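# Recreate the reference peg pattern on the peg board

## Task

Make the peg board match the reference picture named 'pattern'. Wherever the picture has a peg, push a peg of that same colour all the way down into the matching hole. Every hole the picture leaves bare must stay bare. The picture is a top-down view, and its upper edge is the board side farthest from the robot.

## Robot and tools

Robot: two arms, left_arm and right_arm. Each carries a jointed hand with index, middle and ring fingers and a thumb. The right arm has a right hand and the left arm a mirrored left hand. Each hand has 16 motors.

Frames: the scene frame has its origin on the table surface, halfway between the two nominal bases. +z points up, +x points out across the table, and left_arm sits on the +y side. Image left and right do not match arm names. Measured bases: left_arm at (-0.039, +0.400, +0.022) m and right_arm at (+0.057, -0.417, +0.022) m, both almost unrotated. Each arm reports its hand pose, velocities and wrist-camera pose in its own base frame, and its offsets use those base axes. Reported positions can be off by a few cm.

Hand point axes (right hand): +z runs along the straight fingers toward the tips; +y points out of the palm face, which lies at y = -0.062; +x runs across the palm away from the thumb. On the left hand +x points toward the thumb. A rigid mast near the wrist, on the palm side, can strike objects.

The 48-number row: every number is in [-1, 1], and one row always covers both arms. In order: left_arm dx, dy, dz, rx, ry, rz; then left hand motors index_abd, index_mcp, index_pip, index_dip, middle_abd, middle_mcp, middle_pip, middle_dip, ring_abd, ring_mcp, ring_pip, ring_dip, thumb_cmc, thumb_axl, thumb_mcp, thumb_ipl; then left current_limit, speed; then the same 24 values for right_arm.

Pose numbers are offsets, not poses. They count from the arm's Hand target at the start of the action or call, along that arm's base axes. 1.0 equals 0.6 m of travel or 180 degrees of turn. rx, ry, rz form a single rotation vector, applied about the Hand target position. Every row in an action is measured from that same starting point, so sending an offset again moves the arm further. All six zero means hold the Hand target. Commanded orientation is clipped to within 32 degrees of the measured one.

Motor numbers are absolute goal angles, scaled linearly between each hinge's two stops. A 0 is a real goal, not 'no change'. To leave a hand alone, send back its hand_goal, hand_current_limit and hand_speed. Straight values: finger _abd 0.00, _mcp 0.75, _pip 0.58, _dip 0.70. Lower values bend the fingers toward the palm. thumb_cmc 0.71, thumb_axl 0.68, thumb_mcp 0.23, thumb_ipl 0.17. current_limit maps -1..+1 to 0..550 mA and starts at +0.4. speed sets the goal rate at (speed+1)/2 of 8.5 rad/s and starts at -0.6. Both persist once written.

Tools:
- execute_actions(actions, cameras): actions is a list of actions. Each action is a list of up to 15 rows, one per 1/30 s step; a short action repeats its last row. cameras lists camera names, ["all"] or []. Images come back only when actions is empty or cameras asks for them.
- move(target, speed, blend, stop_force, zero, blocking, cameras): target is one 48-number row, or up to 15 rows that all count from the same starting Hand targets. Paths are straight, share a 10 s cap, and ignore obstacles. speed is in m/s, 0.002 to 3.6, default 0.25; turning rate is limited to twice that in rad/s. blend is a corner radius in m, default 0 (stop at each target). stop_force, 3 to 120 N, ends an arm's path when its wrist sensor feels that much push against the motion; do not rely on it while the hand rotates. zero (default true) re-zeroes the sensor before the move. blocking=false returns early and cannot be combined with stop_force. The result adds a 'move:' line such as done, off_target, moving, held or fault, plus any limits (paced = clipped, held = steps withheld). Arms not named in that line finished within 3 mm and 2 degrees.
- wait(seconds 0-10, cameras): lets time pass while holding commands.
- stop(cameras): brakes a running move.
- zoom_image(camera, region [x0,y0,x1,y1]): region at most 504x504 px, taken from cam_high, cam_left_wrist or cam_right_wrist.
- show_instructions(): shows the 'pattern' reference image.
- zero_wrist_force(arm): tares left_arm or right_arm's force sensor.
- finished_scene(scene=1): ends the scene for good.

Cameras: cam_high (fixed, scene frame), cam_left_wrist and cam_right_wrist (fisheye), each 672x504.

Results: end_effector_position in m, quat_wxyz, velocities, and Hand target (the last commanded pose, which the next offsets build on; the hand often rests a little short of it). Per motor: hand_goal, hand_measured, hand_current_ma, and hand_state (moving, goal, blocked, overload). Also Wrist force and Wrist torque in the hand point's axes, with a peak line, plus Joint positions and torques. MOTOR HOT is a warning; FAULT lines mean an arm is stopped.

Avoid: pegs leaving the table or falling from a height; releasing a peg while it is moving; fast impacts. A net force around 150 N, or more than 25.4 N m on a wrist joint, stops the arm for 10 s. Targets placed beyond a firm contact can fault the stiff arm. Do not let the arms touch, and do not let one hand grip the other. Keep paths away from each arm's own base. Motor current of 495 mA or more for 5 s shuts the motor down. Long stretched holds heat the motors. Seat pegs with slow, gentle presses; stop_force helps here.

Each tool is called after "Call:" as name([rows], argument=value, ...), one row to a line, values as JSON.

Reference images:

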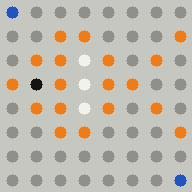

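## Session

Call:
execute_actions(actions=[])

Call:
show_instructions()

Scene clock: 0.00 s.
left_arm: end_effector_position=(+0.4715, +0.1928, +0.1112) hand_goal=(+0.000, +0.754, +0.576, +0.696, +0.000, +0.754, +0.576, +0.696, +0.000, +0.754, +0.576, +0.696, +0.714, +0.678, +0.226, +0.168) hand_measured=(+0.000, +0.754, +0.576, +0.696, +0.000, +0.754, +0.576, +0.696, +0.000, +0.754, +0.576, +0.696, +0.714, +0.678, +0.226, +0.168) hand_current_ma=(+0, +0, +0, +0, +0, +0, +0, +0, +0, +0, +0, +0, +0, +0, +0, +0) hand_state=(goal, goal, goal, goal, goal, goal, goal, goal, goal, goal, goal, goal, goal, goal, goal, goal) hand_current_limit=0.40 hand_speed=-0.60 end_effector_quat_wxyz=(-0.001, -0.293, +0.956, -0.007) | right_arm: end_effector_position=(+0.3671, +0.4037, +0.1851) hand_goal=(+0.000, +0.754, +0.576, +0.696, +0.000, +0.754, +0.576, +0.696, +0.000, +0.754, +0.576, +0.696, +0.714, +0.678, +0.226, +0.168) hand_measured=(+0.000, +0.754, +0.576, +0.696, +0.000, +0.754, +0.576, +0.696, +0.000, +0.754, +0.576, +0.696, +0.714, +0.678, +0.226, +0.168) hand_current_ma=(+0, +0, +0, +0, +0, +0, +0, +0, +0, +0, +0, +0, +0, +0, +0, +0) hand_state=(goal, goal, goal, goal, goal, goal, goal, goal, goal, goal, goal, goal, goal, goal, goal, goal) hand_current_limit=0.40 hand_speed=-0.60 end_effector_quat_wxyz=(+0.519, +0.625, -0.549, -0.196)
Joint positions: left_arm=[3.636 -1.857 -1.905 -0.956 1.557 -1.67] | right_arm=[0.489 -0.641 0.945 -0.698 -1.572 3.501]
Joint velocities: within noise
Joint torques (N m): no reading
Wrist force (N): no reading
Wrist torque (N m): no reading
Wrist force, peak (N): no reading
Hand target: left_arm +0.4715, +0.1928, +0.1112; -0.001, -0.293, +0.956, -0.007 | right_arm +0.3671, +0.4037, +0.1851; +0.519, +0.625, -0.549, -0.196

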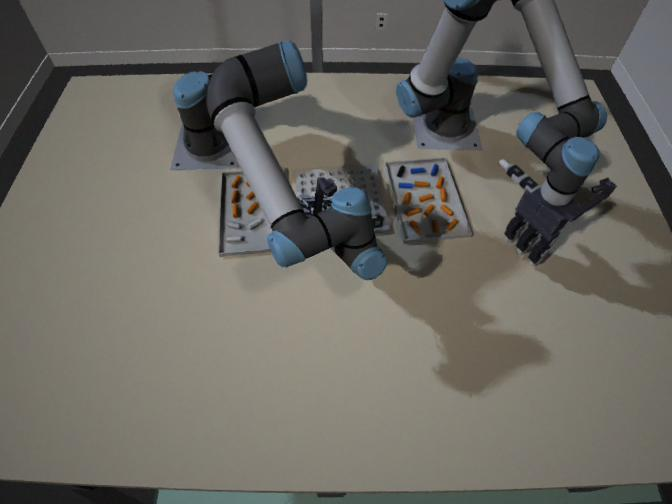

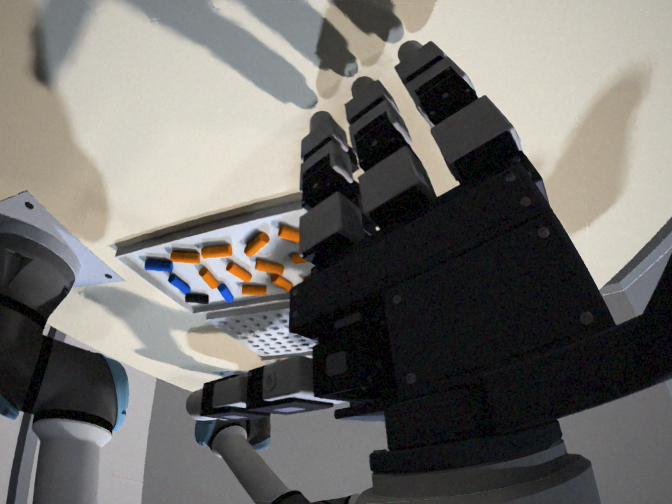

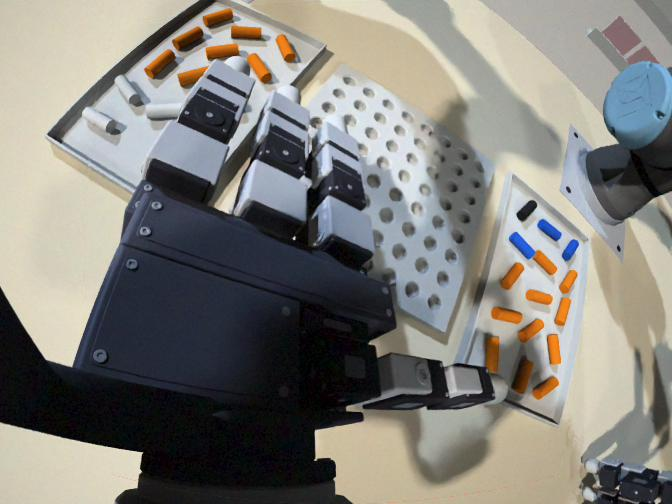

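Reference images for this scene: pattern.

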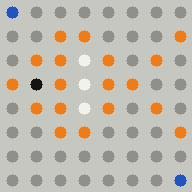

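Call:
zoom_image(camera="cam_right_wrist", region=[300, 60, 600, 440])

Call:
zoom_image(camera="cam_right_wrist", region=[40, 0, 340, 220])

Call:
zoom_image(camera="cam_high", region=[200, 130, 480, 280])

Scaled by 1.326 from the camera's 672x504 image, which has a finer 960x720 frame.

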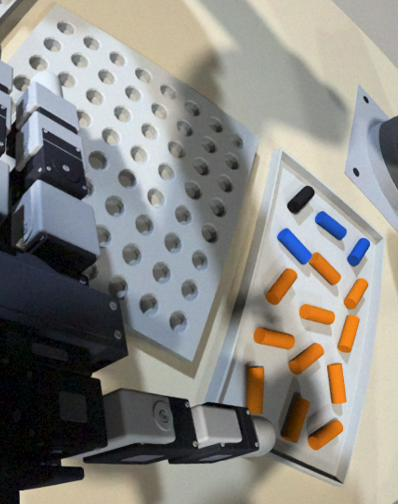

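Scaled by 1.680 from the camera's 672x504 image, which has a finer 960x720 frame.

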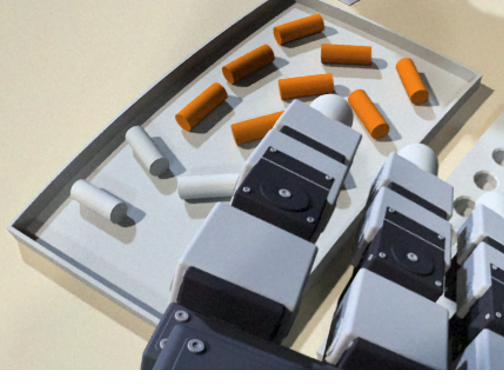

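Scaled by 1.800 from the camera's 672x504 image, which has a finer 960x720 frame.

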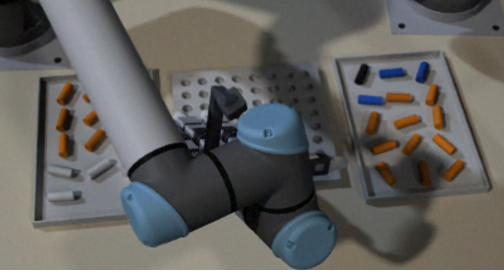

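Call:
move(target=[0,0,0,0,0,0, 0,0.754,0.576,0.696,0,0.754,0.576,0.696,0,0.754,0.576,0.696,0.714,0.678,0.226,0.168,0.4,-0.6, 0,-0.75,0.3,0,0,0, 0,0.754,0.576,0.696,0,0.754,0.576,0.696,0,0.754,0.576,0.696,0.714,0.678,0.226,0.168,0.4,-0.6], cameras=["all"])

Scene clock: 9.47 s.
left_arm: end_effector_position=(+0.4715, +0.1928, +0.1112) hand_goal=(+0.000, +0.754, +0.576, +0.696, +0.000, +0.754, +0.576, +0.696, +0.000, +0.754, +0.576, +0.696, +0.714, +0.678, +0.226, +0.168) hand_measured=(+0.000, +0.754, +0.576, +0.696, +0.000, +0.754, +0.576, +0.696, +0.000, +0.754, +0.576, +0.696, +0.714, +0.678, +0.224, +0.168) hand_current_ma=(+0, +0, +0, +0, +0, +0, +0, +0, +0, +0, +0, +0, +0, +0, -2, +0) hand_state=(goal, goal, goal, goal, goal, goal, goal, goal, goal, goal, goal, goal, goal, goal, goal, goal) hand_current_limit=0.40 hand_speed=-0.60 end_effector_quat_wxyz=(-0.001, -0.293, +0.956, -0.007) | right_arm: end_effector_position=(+0.3669, +0.0859, +0.3125) hand_goal=(+0.000, +0.754, +0.576, +0.696, +0.000, +0.754, +0.576, +0.696, +0.000, +0.754, +0.576, +0.696, +0.714, +0.678, +0.226, +0.168) hand_measured=(+0.000, +0.760, +0.576, +0.696, +0.000, +0.760, +0.576, +0.696, +0.000, +0.760, +0.576, +0.696, +0.720, +0.678, +0.226, +0.168) hand_current_ma=(+0, +9, +1, +0, +0, +11, +1, +0, +0, +10, +1, +0, +10, -1, -1, +0) hand_state=(goal, goal, goal, goal, goal, goal, goal, goal, goal, goal, goal, goal, goal, goal, goal, goal) hand_current_limit=0.40 hand_speed=-0.60 end_effector_quat_wxyz=(+0.519, +0.625, -0.549, -0.196)
Joint positions: left_arm=[3.636 -1.857 -1.905 -0.956 1.557 -1.67] | right_arm=[0.034 -1.105 1.409 -0.737 -1.99 3.315]
Joint torques (N m): left_arm=[-0.57 30.7 21.43 2.27 0.37 0.09] | right_arm=[11.78 -26.95 -30.01 -0.69 1.65 1.62]
Wrist force (N): left_arm=[-0.3 -0.1 -0.3] | right_arm=[0.2 0.0 0.0]
Wrist torque (N m): left_arm=[0.02 0.03 -0.03] | right_arm=[-0.01 -0.02 0.07]
Wrist force, peak (N): left_arm=[-0.2 -0.5 -0.5] | right_arm=[7.9 1.9 1.7]
Hand target: left_arm +0.4715, +0.1928, +0.1112; -0.001, -0.293, +0.956, -0.007 | right_arm +0.3669, +0.0860, +0.3124; +0.519, +0.625, -0.549, -0.196 (not the last commanded pose)
Off the commanded pose: left_arm 0.000 m, 0 deg | right_arm 0.142 m, 0 deg.
move: held (right_arm; a check stopped the path); limits=held
pose unreachable (right arm): on one or more control steps of this call, first in action 0 (counted from 0), this arm could not follow its commanded pose, so it was not sent that pose on those steps. It may still have moved: this result reports where it is.
cause: moving toward the commanded pose would bring two parts of the arm too close to each other (joints 4 (wrist 1) to 6 (wrist 3) lie between them).

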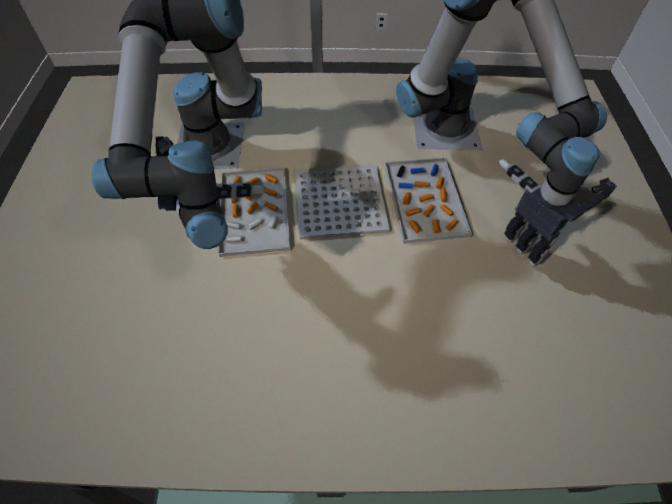

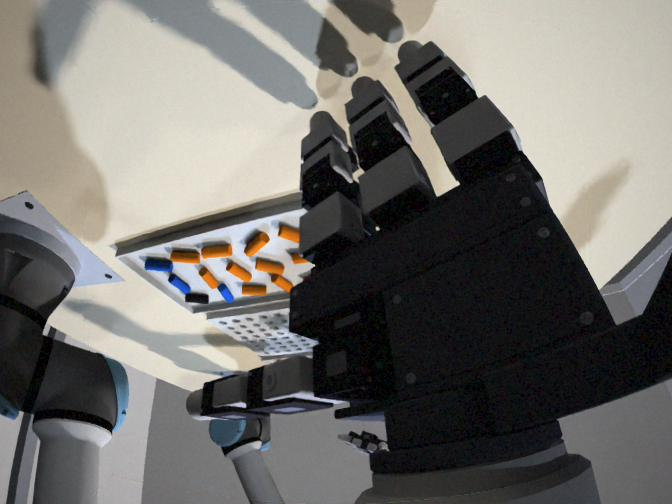

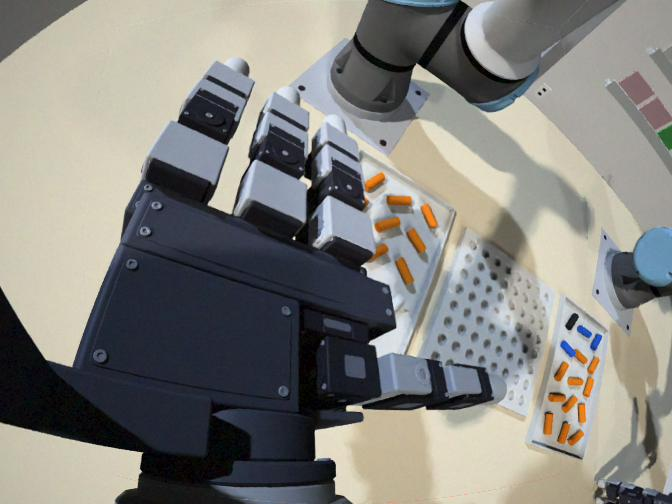

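Call:
zoom_image(camera="cam_high", region=[280, 150, 480, 250])

Call:
zoom_image(camera="cam_high", region=[160, 60, 500, 315])

Call:
zoom_image(camera="cam_right_wrist", region=[360, 140, 620, 480])

Scaled by 2.520 from the camera's 672x504 image, which has a finer 960x720 frame.

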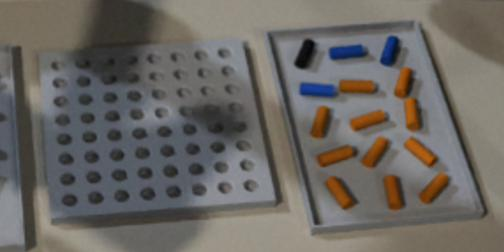

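Scaled by 1.482 from the camera's 672x504 image, which has a finer 960x720 frame.

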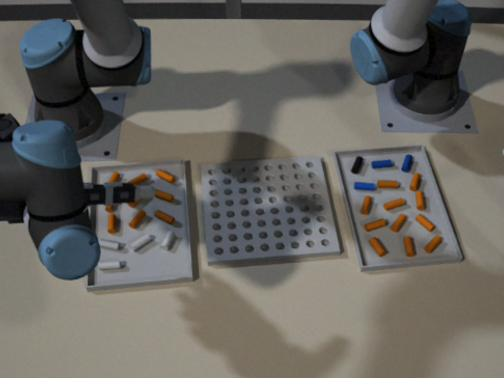

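Scaled by 1.482 from the camera's 672x504 image, which has a finer 960x720 frame.

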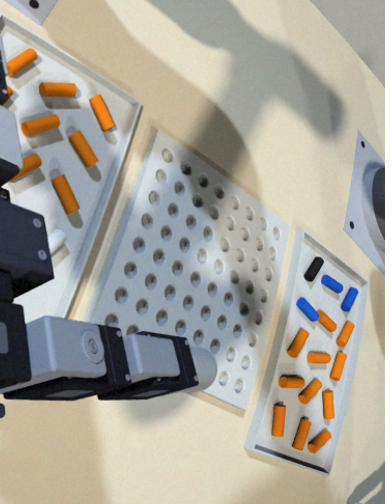

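Call:
zoom_image(camera="cam_right_wrist", region=[140, 30, 400, 270])

Call:
zoom_image(camera="cam_right_wrist", region=[280, 290, 560, 480])

Scaled by 1.938 from the camera's 672x504 image, which has a finer 960x720 frame.

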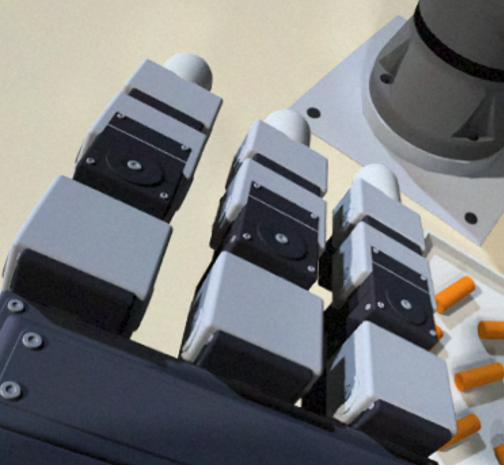

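Scaled by 1.800 from the camera's 672x504 image, which has a finer 960x720 frame.

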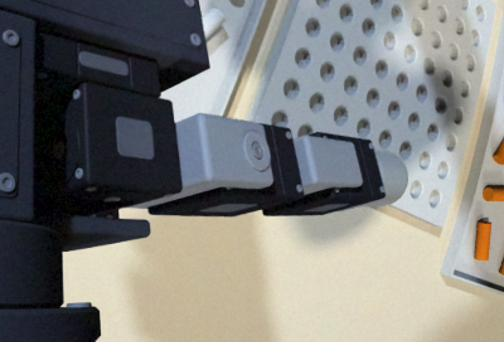

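Call:
move(target=[0,0,0,0,0,0, 0,0.754,0.576,0.696,0,0.754,0.576,0.696,0,0.754,0.576,0.696,0.714,0.678,0.226,0.168,0.4,-0.6, -0.1115,0.523,0.146,0.0216,-0.1787,-0.577, 0,0.754,0.576,0.696,0,0.754,0.576,0.696,0,-0.479,-0.518,0.116,0.714,0.678,0.226,0.168,0.4,-0.6], speed=0.2, cameras=["all"])

Scene clock: 30.37 s.
left_arm: end_effector_position=(+0.4715, +0.1928, +0.1112) hand_goal=(+0.000, +0.754, +0.576, +0.696, +0.000, +0.754, +0.576, +0.696, +0.000, +0.754, +0.576, +0.696, +0.714, +0.678, +0.226, +0.168) hand_measured=(+0.000, +0.754, +0.576, +0.696, +0.000, +0.754, +0.576, +0.696, +0.000, +0.754, +0.576, +0.696, +0.714, +0.678, +0.224, +0.168) hand_current_ma=(+0, +0, +0, +0, +0, +0, +0, +0, +0, +0, +0, +0, +0, +0, -2, +0) hand_state=(goal, goal, goal, goal, goal, goal, goal, goal, goal, goal, goal, goal, goal, goal, goal, goal) hand_current_limit=0.40 hand_speed=-0.60 end_effector_quat_wxyz=(-0.001, -0.293, +0.956, -0.007) | right_arm: end_effector_position=(+0.2999, +0.3998, +0.4000) hand_goal=(+0.000, +0.754, +0.576, +0.696, +0.000, +0.754, +0.576, +0.696, +0.000, -0.478, -0.518, +0.116, +0.714, +0.678, +0.226, +0.168) hand_measured=(+0.000, +0.760, +0.576, +0.696, +0.000, +0.760, +0.576, +0.696, +0.000, -0.470, -0.516, +0.118, +0.720, +0.678, +0.224, +0.168) hand_current_ma=(+0, +9, +1, +0, +0, +11, +1, +0, +0, +14, +1, +2, +10, -1, -1, +0) hand_state=(goal, goal, goal, goal, goal, goal, goal, goal, goal, goal, goal, goal, goal, goal, goal, goal) hand_current_limit=0.40 hand_speed=-0.60 end_effector_quat_wxyz=(+0.000, +0.000, +0.924, +0.383)
Joint positions: left_arm=[3.636 -1.857 -1.905 -0.956 1.557 -1.67] | right_arm=[0.152 -2.022 2.169 -1.866 -0.797 4.924]
Joint torques (N m): left_arm=[-0.8 32.21 22.09 2.6 0.59 -0.23] | right_arm=[-8.21 10.82 -31.4 -4.31 3.42 1.79]
Wrist force (N): left_arm=[-0.2 -0.1 -0.3] | right_arm=[-0.3 0.5 0.0]
Wrist torque (N m): left_arm=[0.02 0.02 -0.02] | right_arm=[0.06 0.07 0.03]
Wrist force, peak (N): left_arm=[-0.2 -0.4 -0.7] | right_arm=[0.1 1.4 0.4]
Hand target: left_arm +0.4715, +0.1928, +0.1112; -0.001, -0.293, +0.956, -0.007 | right_arm +0.3000, +0.3998, +0.4000; +0.000, +0.000, +0.924, +0.383
Off the commanded pose: left_arm 0.000 m, 0 deg | right_arm 0.000 m, 0 deg.
move: done

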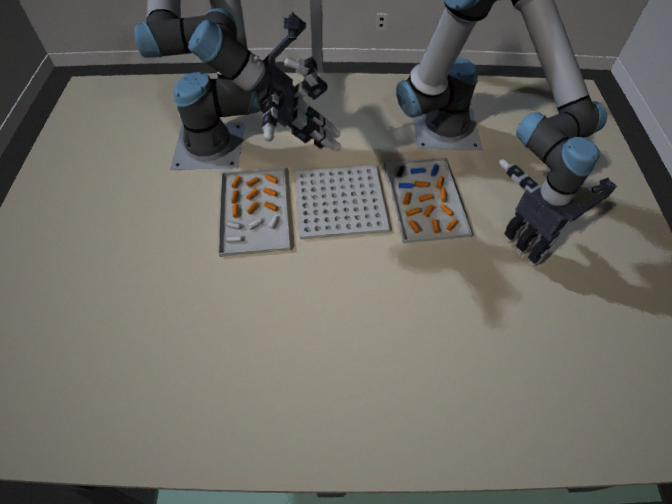

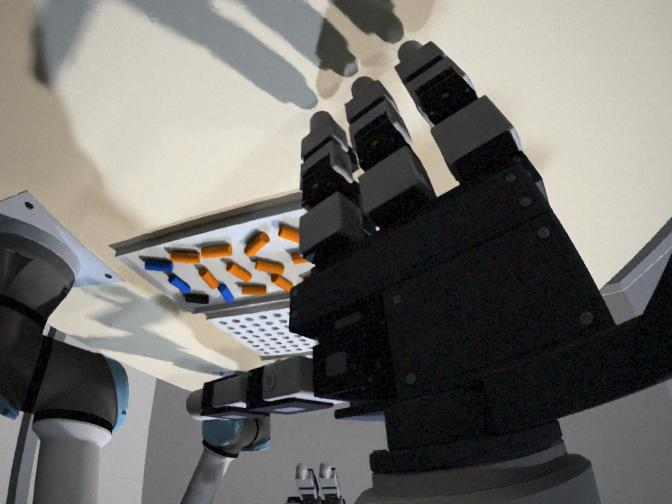

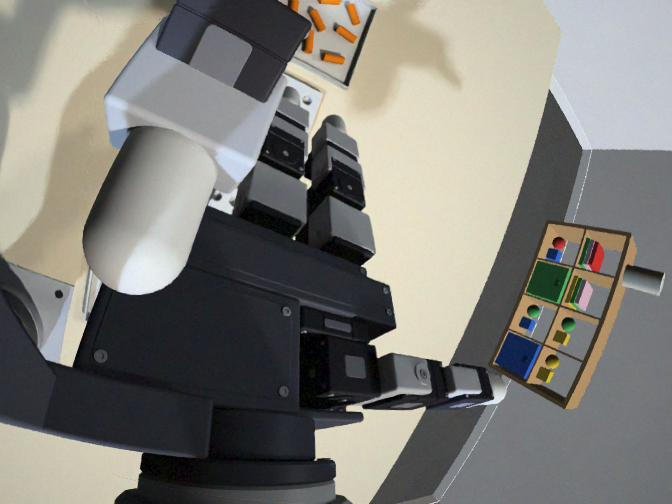

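Call:
zoom_image(camera="cam_high", region=[210, 150, 300, 260])

Call:
zoom_image(camera="cam_high", region=[290, 155, 400, 245])

Call:
zoom_image(camera="cam_high", region=[380, 150, 480, 250])

Scaled by 4.582 from the camera's 672x504 image, which has a finer 960x720 frame.

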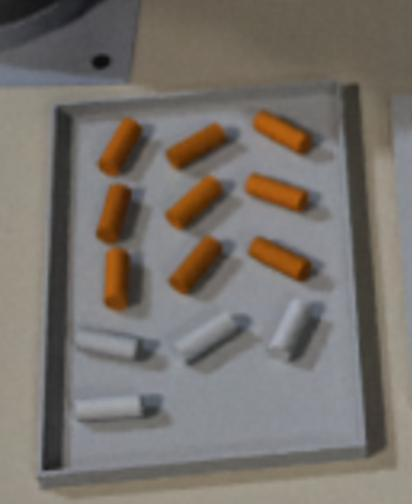

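Scaled by 4.582 from the camera's 672x504 image, which has a finer 960x720 frame.

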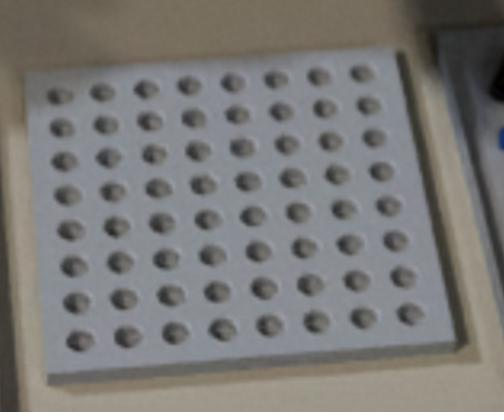

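Scaled by 5.040 from the camera's 672x504 image, which has a finer 960x720 frame.

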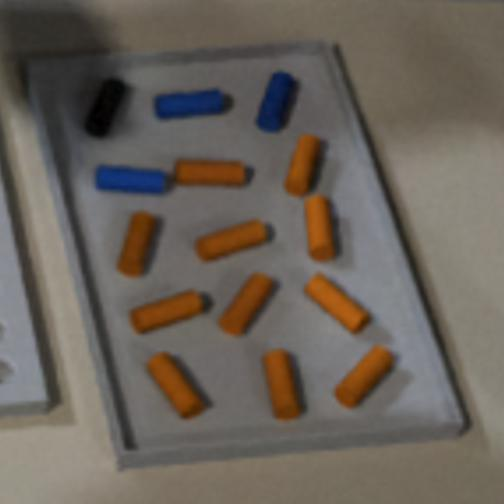

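Call:
move(target=[0,0,0,0,0,0, 0,0.754,0.576,0.696,0,0.754,0.576,0.696,0,0.754,0.576,0.696,0.714,0.678,0.226,0.168,0.4,-0.6, -0.0583,-0.0417,-0.3117,0,0,0, 0,0.754,0.576,0.696,0,0.754,0.576,0.696,0,0.205,-0.956,-0.246,0.714,0.678,0.226,0.168,0.4,-0.6], speed=0.2, cameras=["cam_high","cam_right_wrist"])

Scene clock: 32.83 s.
left_arm: end_effector_position=(+0.4715, +0.1928, +0.1112) hand_goal=(+0.000, +0.754, +0.576, +0.696, +0.000, +0.754, +0.576, +0.696, +0.000, +0.754, +0.576, +0.696, +0.714, +0.678, +0.226, +0.168) hand_measured=(+0.000, +0.754, +0.576, +0.696, +0.000, +0.754, +0.576, +0.696, +0.000, +0.754, +0.576, +0.696, +0.714, +0.678, +0.224, +0.168) hand_current_ma=(+0, +0, +0, +0, +0, +0, +0, +0, +0, +0, +0, +0, +0, +0, -2, +0) hand_state=(goal, goal, goal, goal, goal, goal, goal, goal, goal, goal, goal, goal, goal, goal, goal, goal) hand_current_limit=0.40 hand_speed=-0.60 end_effector_quat_wxyz=(-0.001, -0.293, +0.956, -0.007) | right_arm: end_effector_position=(+0.2651, +0.3747, +0.2131) hand_goal=(+0.000, +0.754, +0.576, +0.696, +0.000, +0.754, +0.576, +0.696, +0.000, +0.206, -0.956, -0.246, +0.714, +0.678, +0.226, +0.168) hand_measured=(+0.000, +0.760, +0.576, +0.696, +0.000, +0.760, +0.576, +0.696, +0.000, +0.212, -0.954, -0.244, +0.720, +0.678, +0.224, +0.168) hand_current_ma=(+0, +9, +1, +0, +0, +11, +1, +0, +0, +8, +2, +2, +10, -1, -2, +0) hand_state=(goal, goal, goal, goal, goal, goal, goal, goal, goal, goal, goal, goal, goal, goal, goal, goal) hand_current_limit=0.40 hand_speed=-0.60 end_effector_quat_wxyz=(-0.001, +0.000, +0.924, +0.383)
Joint positions: left_arm=[3.636 -1.857 -1.905 -0.956 1.557 -1.67] | right_arm=[0.076 -1.918 2.623 -2.351 -0.788 4.819]
Joint torques (N m): left_arm=[-0.05 33.13 21.03 2.58 0.6 -0.33] | right_arm=[11.04 -14.16 -12.68 -3.41 0.4 -0.87]
Wrist force (N): left_arm=[-0.4 -0.3 -0.4] | right_arm=[-0.1 0.5 0.1]
Wrist torque (N m): left_arm=[0.00 0.05 -0.03] | right_arm=[0.07 0.04 -0.02]
Wrist force, peak (N): left_arm=[-0.2 -0.1 -0.8] | right_arm=[-0.5 2.6 -1.1]
Hand target: left_arm +0.4715, +0.1928, +0.1112; -0.001, -0.293, +0.956, -0.007 | right_arm +0.2650, +0.3748, +0.2130; +0.000, +0.000, +0.924, +0.383
Off the commanded pose: left_arm 0.000 m, 0 deg | right_arm 0.000 m, 0 deg.
move: done
Images, in order (width x height): cam_high 672x504, cam_right_wrist 672x504.

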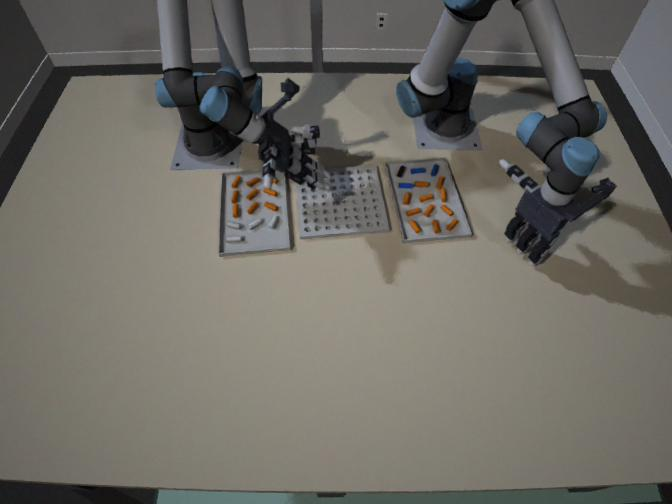

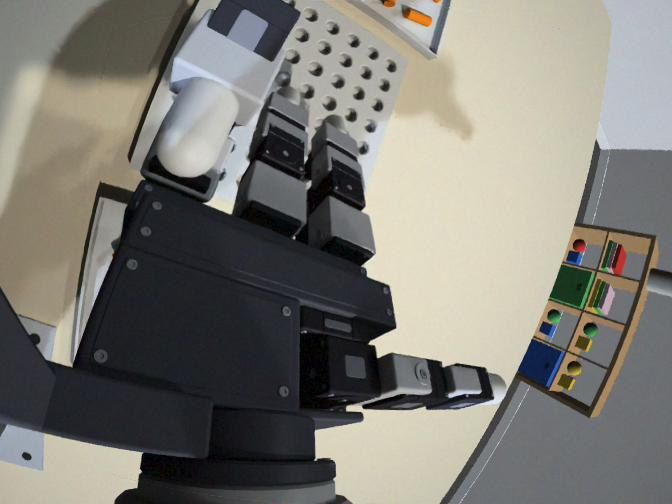

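Call:
zoom_image(camera="cam_right_wrist", region=[240, 0, 460, 200])

Scaled by 2.291 from the camera's 672x504 image, which has a finer 960x720 frame.

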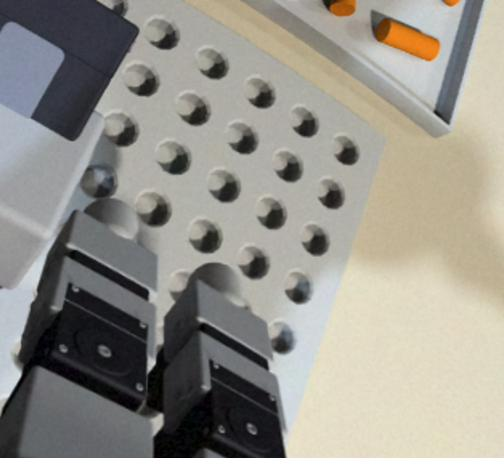

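Call:
move(target=[0,0,0,0,0,0, 0,0.754,0.576,0.696,0,0.754,0.576,0.696,0,0.754,0.576,0.696,0.714,0.678,0.226,0.168,0.4,-0.6, 0,0,-0.083,0,0,0, 0,0.754,0.576,0.696,0,0.754,0.576,0.696,0,0.205,-0.956,-0.246,0.714,0.678,0.226,0.168,0.4,-0.6], speed=0.1, stop_force=6, cameras=["cam_high","cam_right_wrist"])

Call:
zoom_image(camera="cam_high", region=[280, 140, 400, 240])

Call:
zoom_image(camera="cam_right_wrist", region=[240, 40, 400, 180])

Scene clock: 41.43 s.
left_arm: end_effector_position=(+0.4715, +0.1928, +0.1112) hand_goal=(+0.000, +0.754, +0.576, +0.696, +0.000, +0.754, +0.576, +0.696, +0.000, +0.754, +0.576, +0.696, +0.714, +0.678, +0.226, +0.168) hand_measured=(+0.000, +0.754, +0.576, +0.696, +0.000, +0.754, +0.576, +0.696, +0.000, +0.754, +0.576, +0.696, +0.714, +0.678, +0.224, +0.168) hand_current_ma=(+0, +0, +0, +0, +0, +0, +0, +0, +0, +0, +0, +0, +0, +0, -2, +0) hand_state=(goal, goal, goal, goal, goal, goal, goal, goal, goal, goal, goal, goal, goal, goal, goal, goal) hand_current_limit=0.40 hand_speed=-0.60 end_effector_quat_wxyz=(-0.001, -0.293, +0.956, -0.007) | right_arm: end_effector_position=(+0.2650, +0.3748, +0.1632) hand_goal=(+0.000, +0.754, +0.576, +0.696, +0.000, +0.754, +0.576, +0.696, +0.000, +0.206, -0.956, -0.246, +0.714, +0.678, +0.226, +0.168) hand_measured=(+0.000, +0.760, +0.576, +0.696, +0.000, +0.760, +0.576, +0.696, +0.000, +0.212, -0.954, -0.244, +0.720, +0.678, +0.224, +0.168) hand_current_ma=(+0, +9, +1, +0, +0, +11, +1, +0, +0, +8, +2, +2, +10, -1, -2, +0) hand_state=(goal, goal, goal, goal, goal, goal, goal, goal, goal, goal, goal, goal, goal, goal, goal, goal) hand_current_limit=0.40 hand_speed=-0.60 end_effector_quat_wxyz=(+0.000, +0.000, +0.924, +0.383)
Joint positions: left_arm=[3.636 -1.857 -1.905 -0.956 1.557 -1.67] | right_arm=[0.077 -1.728 2.701 -2.618 -0.788 4.819]
Joint torques (N m): left_arm=[0.73 33.06 21.81 3.08 0.56 -0.32] | right_arm=[10.98 -13.02 -24.1 -4.23 2.77 -1.73]
Wrist force (N): left_arm=[0.1 -0.3 -0.3] | right_arm=[-0.2 0.5 0.1]
Wrist torque (N m): left_arm=[-0.01 -0.02 0.01] | right_arm=[0.09 0.06 -0.04]
Wrist force, peak (N): left_arm=[0.0 -0.1 -0.8] | right_arm=[-0.2 1.5 -0.6]
Hand target: left_arm +0.4715, +0.1928, +0.1112; -0.001, -0.293, +0.956, -0.007 | right_arm +0.2650, +0.3748, +0.1632; +0.000, +0.000, +0.924, +0.383
Off the commanded pose: left_arm 0.000 m, 0 deg | right_arm 0.000 m, 0 deg.
move: done
Images, in order (width x height): cam_high 672x504, cam_right_wrist 672x504.

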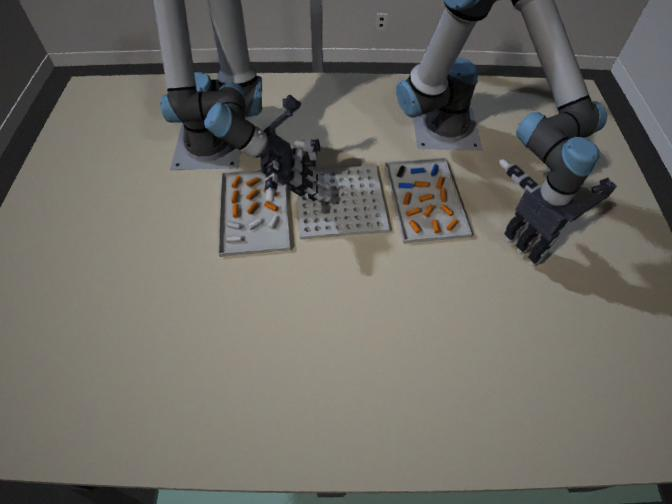

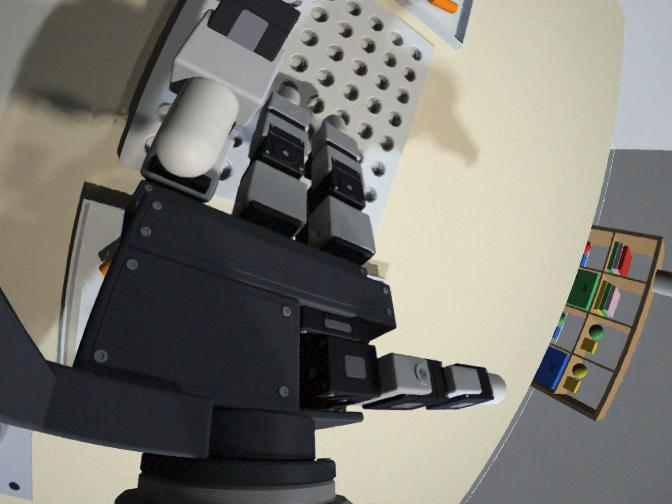

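Scaled by 4.200 from the camera's 672x504 image, which has a finer 960x720 frame.

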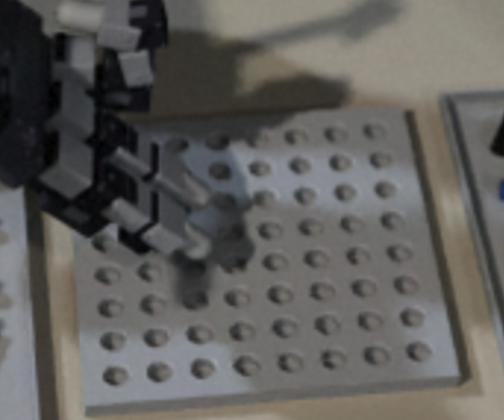

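Scaled by 3.150 from the camera's 672x504 image, which has a finer 960x720 frame.

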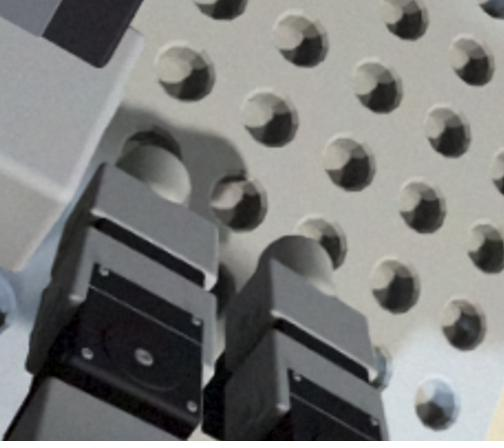

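Call:
move(target=[0,0,0,0,0,0, 0,0.754,0.576,0.696,0,0.754,0.576,0.696,0,0.754,0.576,0.696,0.714,0.678,0.226,0.168,0.4,-0.6, 0,0,-0.05,0,0,0, 0,0.754,0.576,0.696,0,0.754,0.576,0.696,0,0.205,-0.956,-0.246,0.714,0.678,0.226,0.168,0.4,-0.6], speed=0.02, stop_force=4, cameras=["cam_high","cam_right_wrist"])

Call:
zoom_image(camera="cam_high", region=[280, 140, 400, 240])

Call:
zoom_image(camera="cam_right_wrist", region=[240, 40, 400, 180])

Scene clock: 44.27 s.
left_arm: end_effector_position=(+0.4715, +0.1928, +0.1112) hand_goal=(+0.000, +0.754, +0.576, +0.696, +0.000, +0.754, +0.576, +0.696, +0.000, +0.754, +0.576, +0.696, +0.714, +0.678, +0.226, +0.168) hand_measured=(+0.000, +0.754, +0.576, +0.696, +0.000, +0.754, +0.576, +0.696, +0.000, +0.754, +0.576, +0.696, +0.714, +0.678, +0.224, +0.168) hand_current_ma=(+0, +0, +0, +0, +0, +0, +0, +0, +0, +0, +0, +0, +0, +0, -2, +0) hand_state=(goal, goal, goal, goal, goal, goal, goal, goal, goal, goal, goal, goal, goal, goal, goal, goal) hand_current_limit=0.40 hand_speed=-0.60 end_effector_quat_wxyz=(-0.001, -0.293, +0.956, -0.007) | right_arm: end_effector_position=(+0.2650, +0.3747, +0.1368) hand_goal=(+0.000, +0.754, +0.576, +0.696, +0.000, +0.754, +0.576, +0.696, +0.000, +0.206, -0.956, -0.246, +0.714, +0.678, +0.226, +0.168) hand_measured=(+0.000, +0.758, +0.574, +0.696, +0.000, +0.758, +0.576, +0.696, +0.000, +0.212, -0.954, -0.244, +0.720, +0.678, +0.224, +0.168) hand_current_ma=(+0, +4, -1, +0, +0, +5, -1, +0, +0, +9, +2, +2, +11, -1, -2, +0) hand_state=(goal, goal, goal, goal, goal, goal, goal, goal, goal, goal, goal, goal, goal, goal, goal, goal) hand_current_limit=0.40 hand_speed=-0.60 end_effector_quat_wxyz=(-0.001, +0.000, +0.924, +0.383)
Joint positions: left_arm=[3.636 -1.857 -1.905 -0.956 1.557 -1.67] | right_arm=[0.076 -1.597 2.733 -2.781 -0.788 4.819]
Joint torques (N m): left_arm=[-0.43 32.81 21 3.04 0.61 -0.27] | right_arm=[-2.84 0.29 -20.76 -4.4 0.45 -1.44]
Wrist force (N): left_arm=[-0.2 0.0 -0.4] | right_arm=[-0.3 0.4 -0.1]
Wrist torque (N m): left_arm=[0.04 0.01 -0.01] | right_arm=[0.09 0.06 0.00]
Wrist force, peak (N): left_arm=[-0.1 -0.3 -0.8] | right_arm=[0.0 2.0 -5.0]
Hand target: left_arm +0.4715, +0.1928, +0.1112; -0.001, -0.293, +0.956, -0.007 | right_arm +0.2650, +0.3747, +0.1368; -0.001, +0.000, +0.924, +0.383 (not the last commanded pose)
Off the commanded pose: left_arm 0.000 m, 0 deg | right_arm 0.004 m, 0 deg.
move: contact (right_arm)
Images, in order (width x height): cam_high 672x504, cam_right_wrist 672x504.

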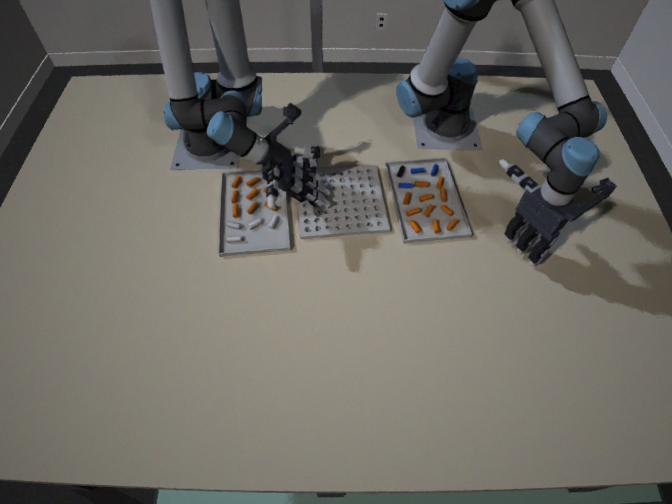

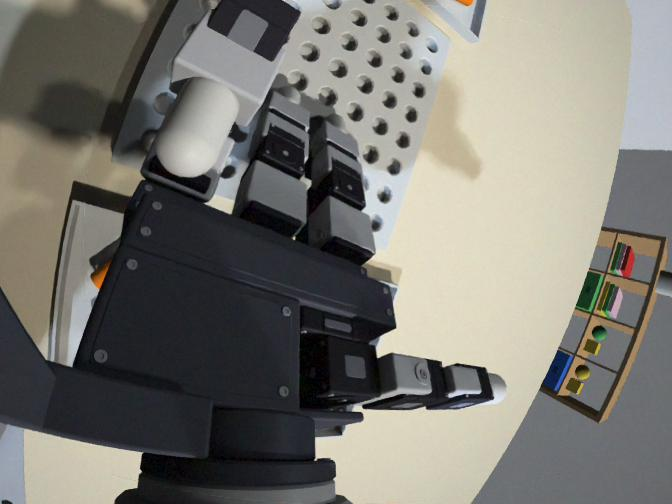

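Scaled by 4.200 from the camera's 672x504 image, which has a finer 960x720 frame.

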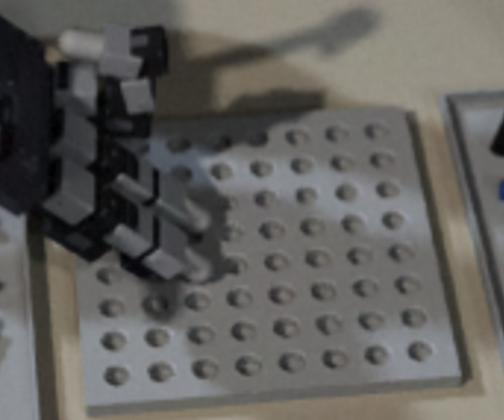

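Scaled by 3.150 from the camera's 672x504 image, which has a finer 960x720 frame.

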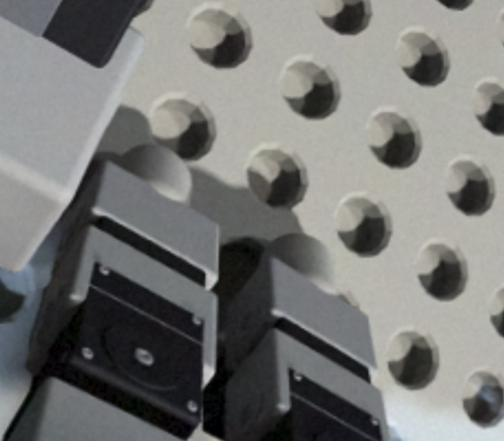

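Call:
zoom_image(camera="cam_right_wrist", region=[280, 0, 460, 120])

Call:
zoom_image(camera="cam_right_wrist", region=[280, 120, 460, 240])

Scaled by 2.800 from the camera's 672x504 image, which has a finer 960x720 frame.

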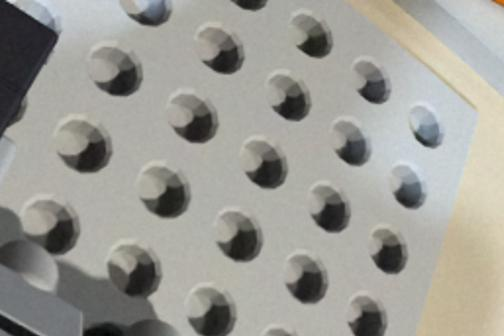

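Scaled by 2.800 from the camera's 672x504 image, which has a finer 960x720 frame.

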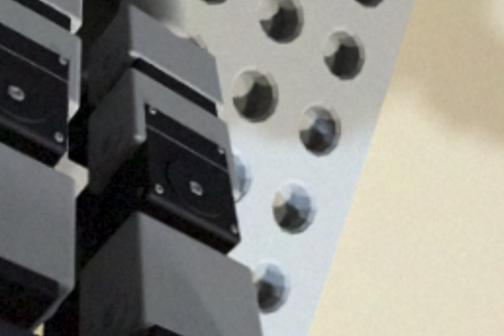

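Call:
move([
  [0,0,0,0,0,0, 0,0.754,0.576,0.696,0,0.754,0.576,0.696,0,0.754,0.576,0.696,0.714,0.678,0.226,0.168,0.4,-0.6, 0,0,0.2,0,0,0, 0,0.754,0.576,0.696,0,0.754,0.576,0.696,0,0.205,-0.956,-0.246,0.714,0.678,0.226,0.168,0.4,-0.6],
  [0,0,0,0,0,0, 0,0.754,0.576,0.696,0,0.754,0.576,0.696,0,0.754,0.576,0.696,0.714,0.678,0.226,0.168,0.4,-0.6, 0,-0.34,0.2,0,0,0, 0,0.754,0.576,0.696,0,0.754,0.576,0.696,0,0.205,-0.956,-0.246,0.714,0.678,0.226,0.168,0.4,-0.6],
], speed=0.2, blend=[0.05,0], cameras=["cam_high","cam_right_wrist"])

Scene clock: 48.47 s.
left_arm: end_effector_position=(+0.4715, +0.1928, +0.1112) hand_goal=(+0.000, +0.754, +0.576, +0.696, +0.000, +0.754, +0.576, +0.696, +0.000, +0.754, +0.576, +0.696, +0.714, +0.678, +0.226, +0.168) hand_measured=(+0.000, +0.754, +0.576, +0.696, +0.000, +0.754, +0.576, +0.696, +0.000, +0.754, +0.576, +0.696, +0.714, +0.678, +0.224, +0.168) hand_current_ma=(+0, +0, +0, +0, +0, +0, +0, +0, +0, +0, +0, +0, +0, +0, -2, +0) hand_state=(goal, goal, goal, goal, goal, goal, goal, goal, goal, goal, goal, goal, goal, goal, goal, goal) hand_current_limit=0.40 hand_speed=-0.60 end_effector_quat_wxyz=(-0.001, -0.293, +0.956, -0.007) | right_arm: end_effector_position=(+0.2650, +0.1708, +0.2568) hand_goal=(+0.000, +0.754, +0.576, +0.696, +0.000, +0.754, +0.576, +0.696, +0.000, +0.206, -0.956, -0.246, +0.714, +0.678, +0.226, +0.168) hand_measured=(+0.000, +0.758, +0.576, +0.696, +0.000, +0.760, +0.576, +0.696, +0.000, +0.212, -0.954, -0.244, +0.720, +0.678, +0.224, +0.168) hand_current_ma=(+0, +6, -1, +0, +0, +8, -1, +0, +0, +9, +2, +2, +11, -1, -2, +0) hand_state=(goal, goal, goal, goal, goal, goal, goal, goal, goal, goal, goal, goal, goal, goal, goal, goal) hand_current_limit=0.40 hand_speed=-0.60 end_effector_quat_wxyz=(-0.001, +0.000, +0.924, +0.383)
Joint positions: left_arm=[3.636 -1.857 -1.905 -0.956 1.557 -1.67] | right_arm=[-0.777 -2.214 2.436 -1.18 -1.044 3.764]
Joint torques (N m): left_arm=[-0.41 33.41 20.44 2.95 0.56 -0.57] | right_arm=[-10.96 1.17 -17.29 -1.62 0.04 -1.32]
Wrist force (N): left_arm=[-0.2 0.0 -0.5] | right_arm=[-0.3 0.6 0.1]
Wrist torque (N m): left_arm=[0.04 0.01 -0.01] | right_arm=[0.07 0.06 -0.06]
Wrist force, peak (N): left_arm=[-0.2 0.1 -0.8] | right_arm=[-0.3 -1.1 -1.3]
Hand target: left_arm +0.4715, +0.1928, +0.1112; -0.001, -0.293, +0.956, -0.007 | right_arm +0.2650, +0.1707, +0.2568; -0.001, +0.000, +0.924, +0.383
Off the commanded pose: left_arm 0.000 m, 0 deg | right_arm 0.000 m, 0 deg.
move: done
Images, in order (width x height): cam_high 672x504, cam_right_wrist 672x504.

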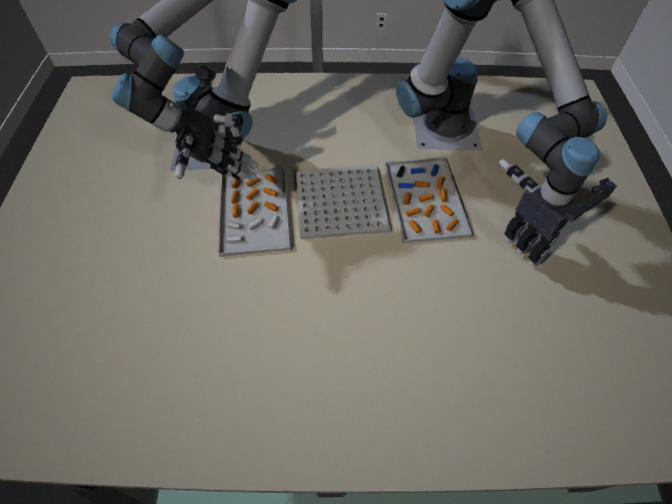

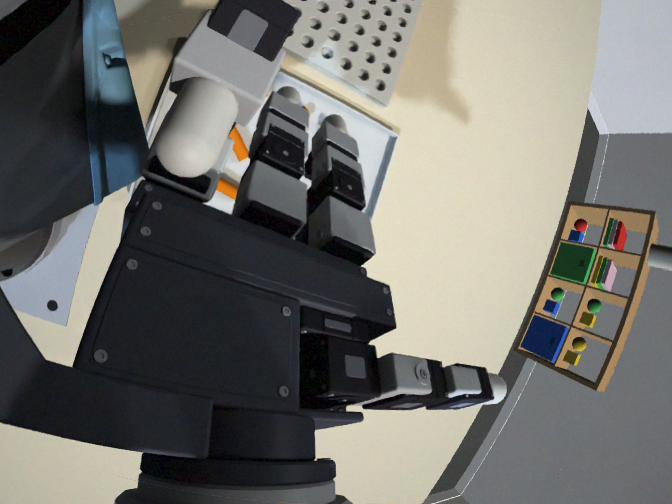

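Call:
zoom_image(camera="cam_high", region=[290, 160, 350, 205])

Call:
zoom_image(camera="cam_high", region=[340, 160, 400, 205])

Call:
zoom_image(camera="cam_high", region=[290, 195, 350, 240])

Call:
zoom_image(camera="cam_high", region=[340, 195, 400, 240])

Scaled by 8.400 from the camera's 672x504 image, which has a finer 960x720 frame.

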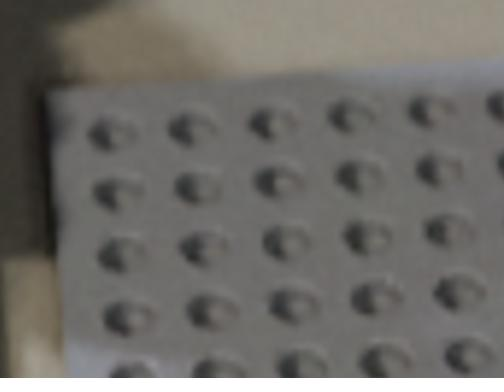

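Scaled by 8.400 from the camera's 672x504 image, which has a finer 960x720 frame.

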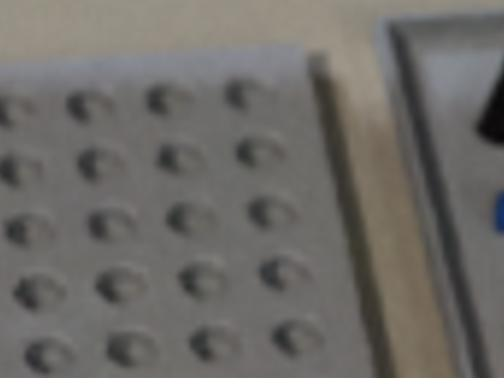

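Scaled by 8.400 from the camera's 672x504 image, which has a finer 960x720 frame.

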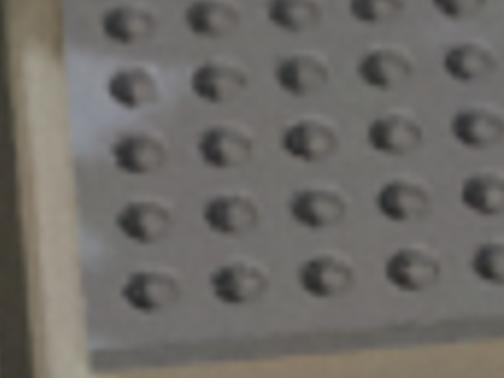

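Scaled by 8.400 from the camera's 672x504 image, which has a finer 960x720 frame.

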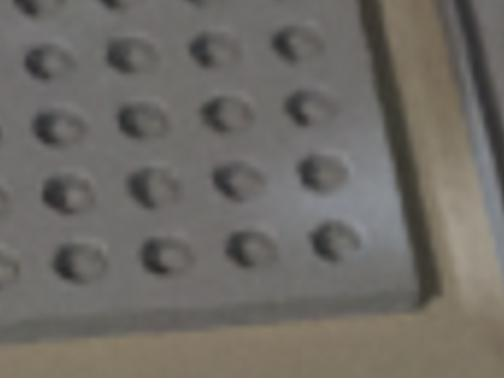

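Call:
zoom_image(camera="cam_high", region=[215, 210, 275, 255])

Call:
zoom_image(camera="cam_high", region=[250, 210, 310, 255])

Call:
zoom_image(camera="cam_high", region=[215, 165, 295, 225])

Scaled by 8.400 from the camera's 672x504 image, which has a finer 960x720 frame.

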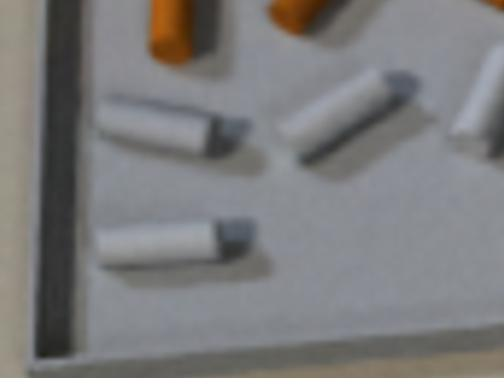

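Scaled by 8.400 from the camera's 672x504 image, which has a finer 960x720 frame.

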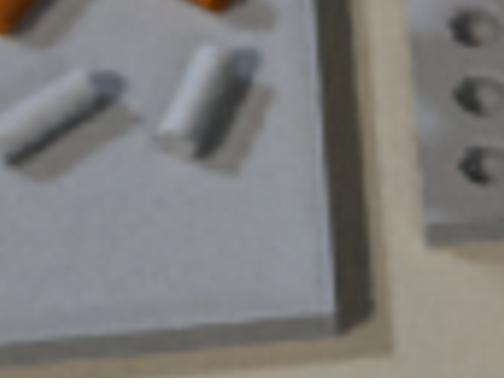

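Scaled by 6.300 from the camera's 672x504 image, which has a finer 960x720 frame.

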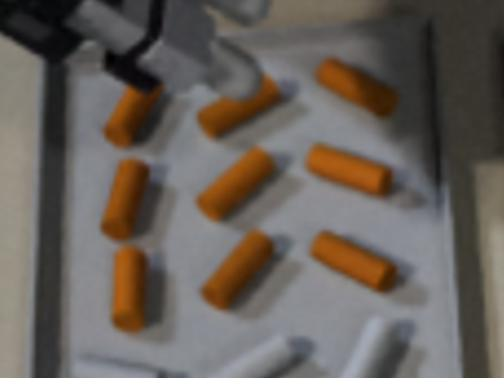

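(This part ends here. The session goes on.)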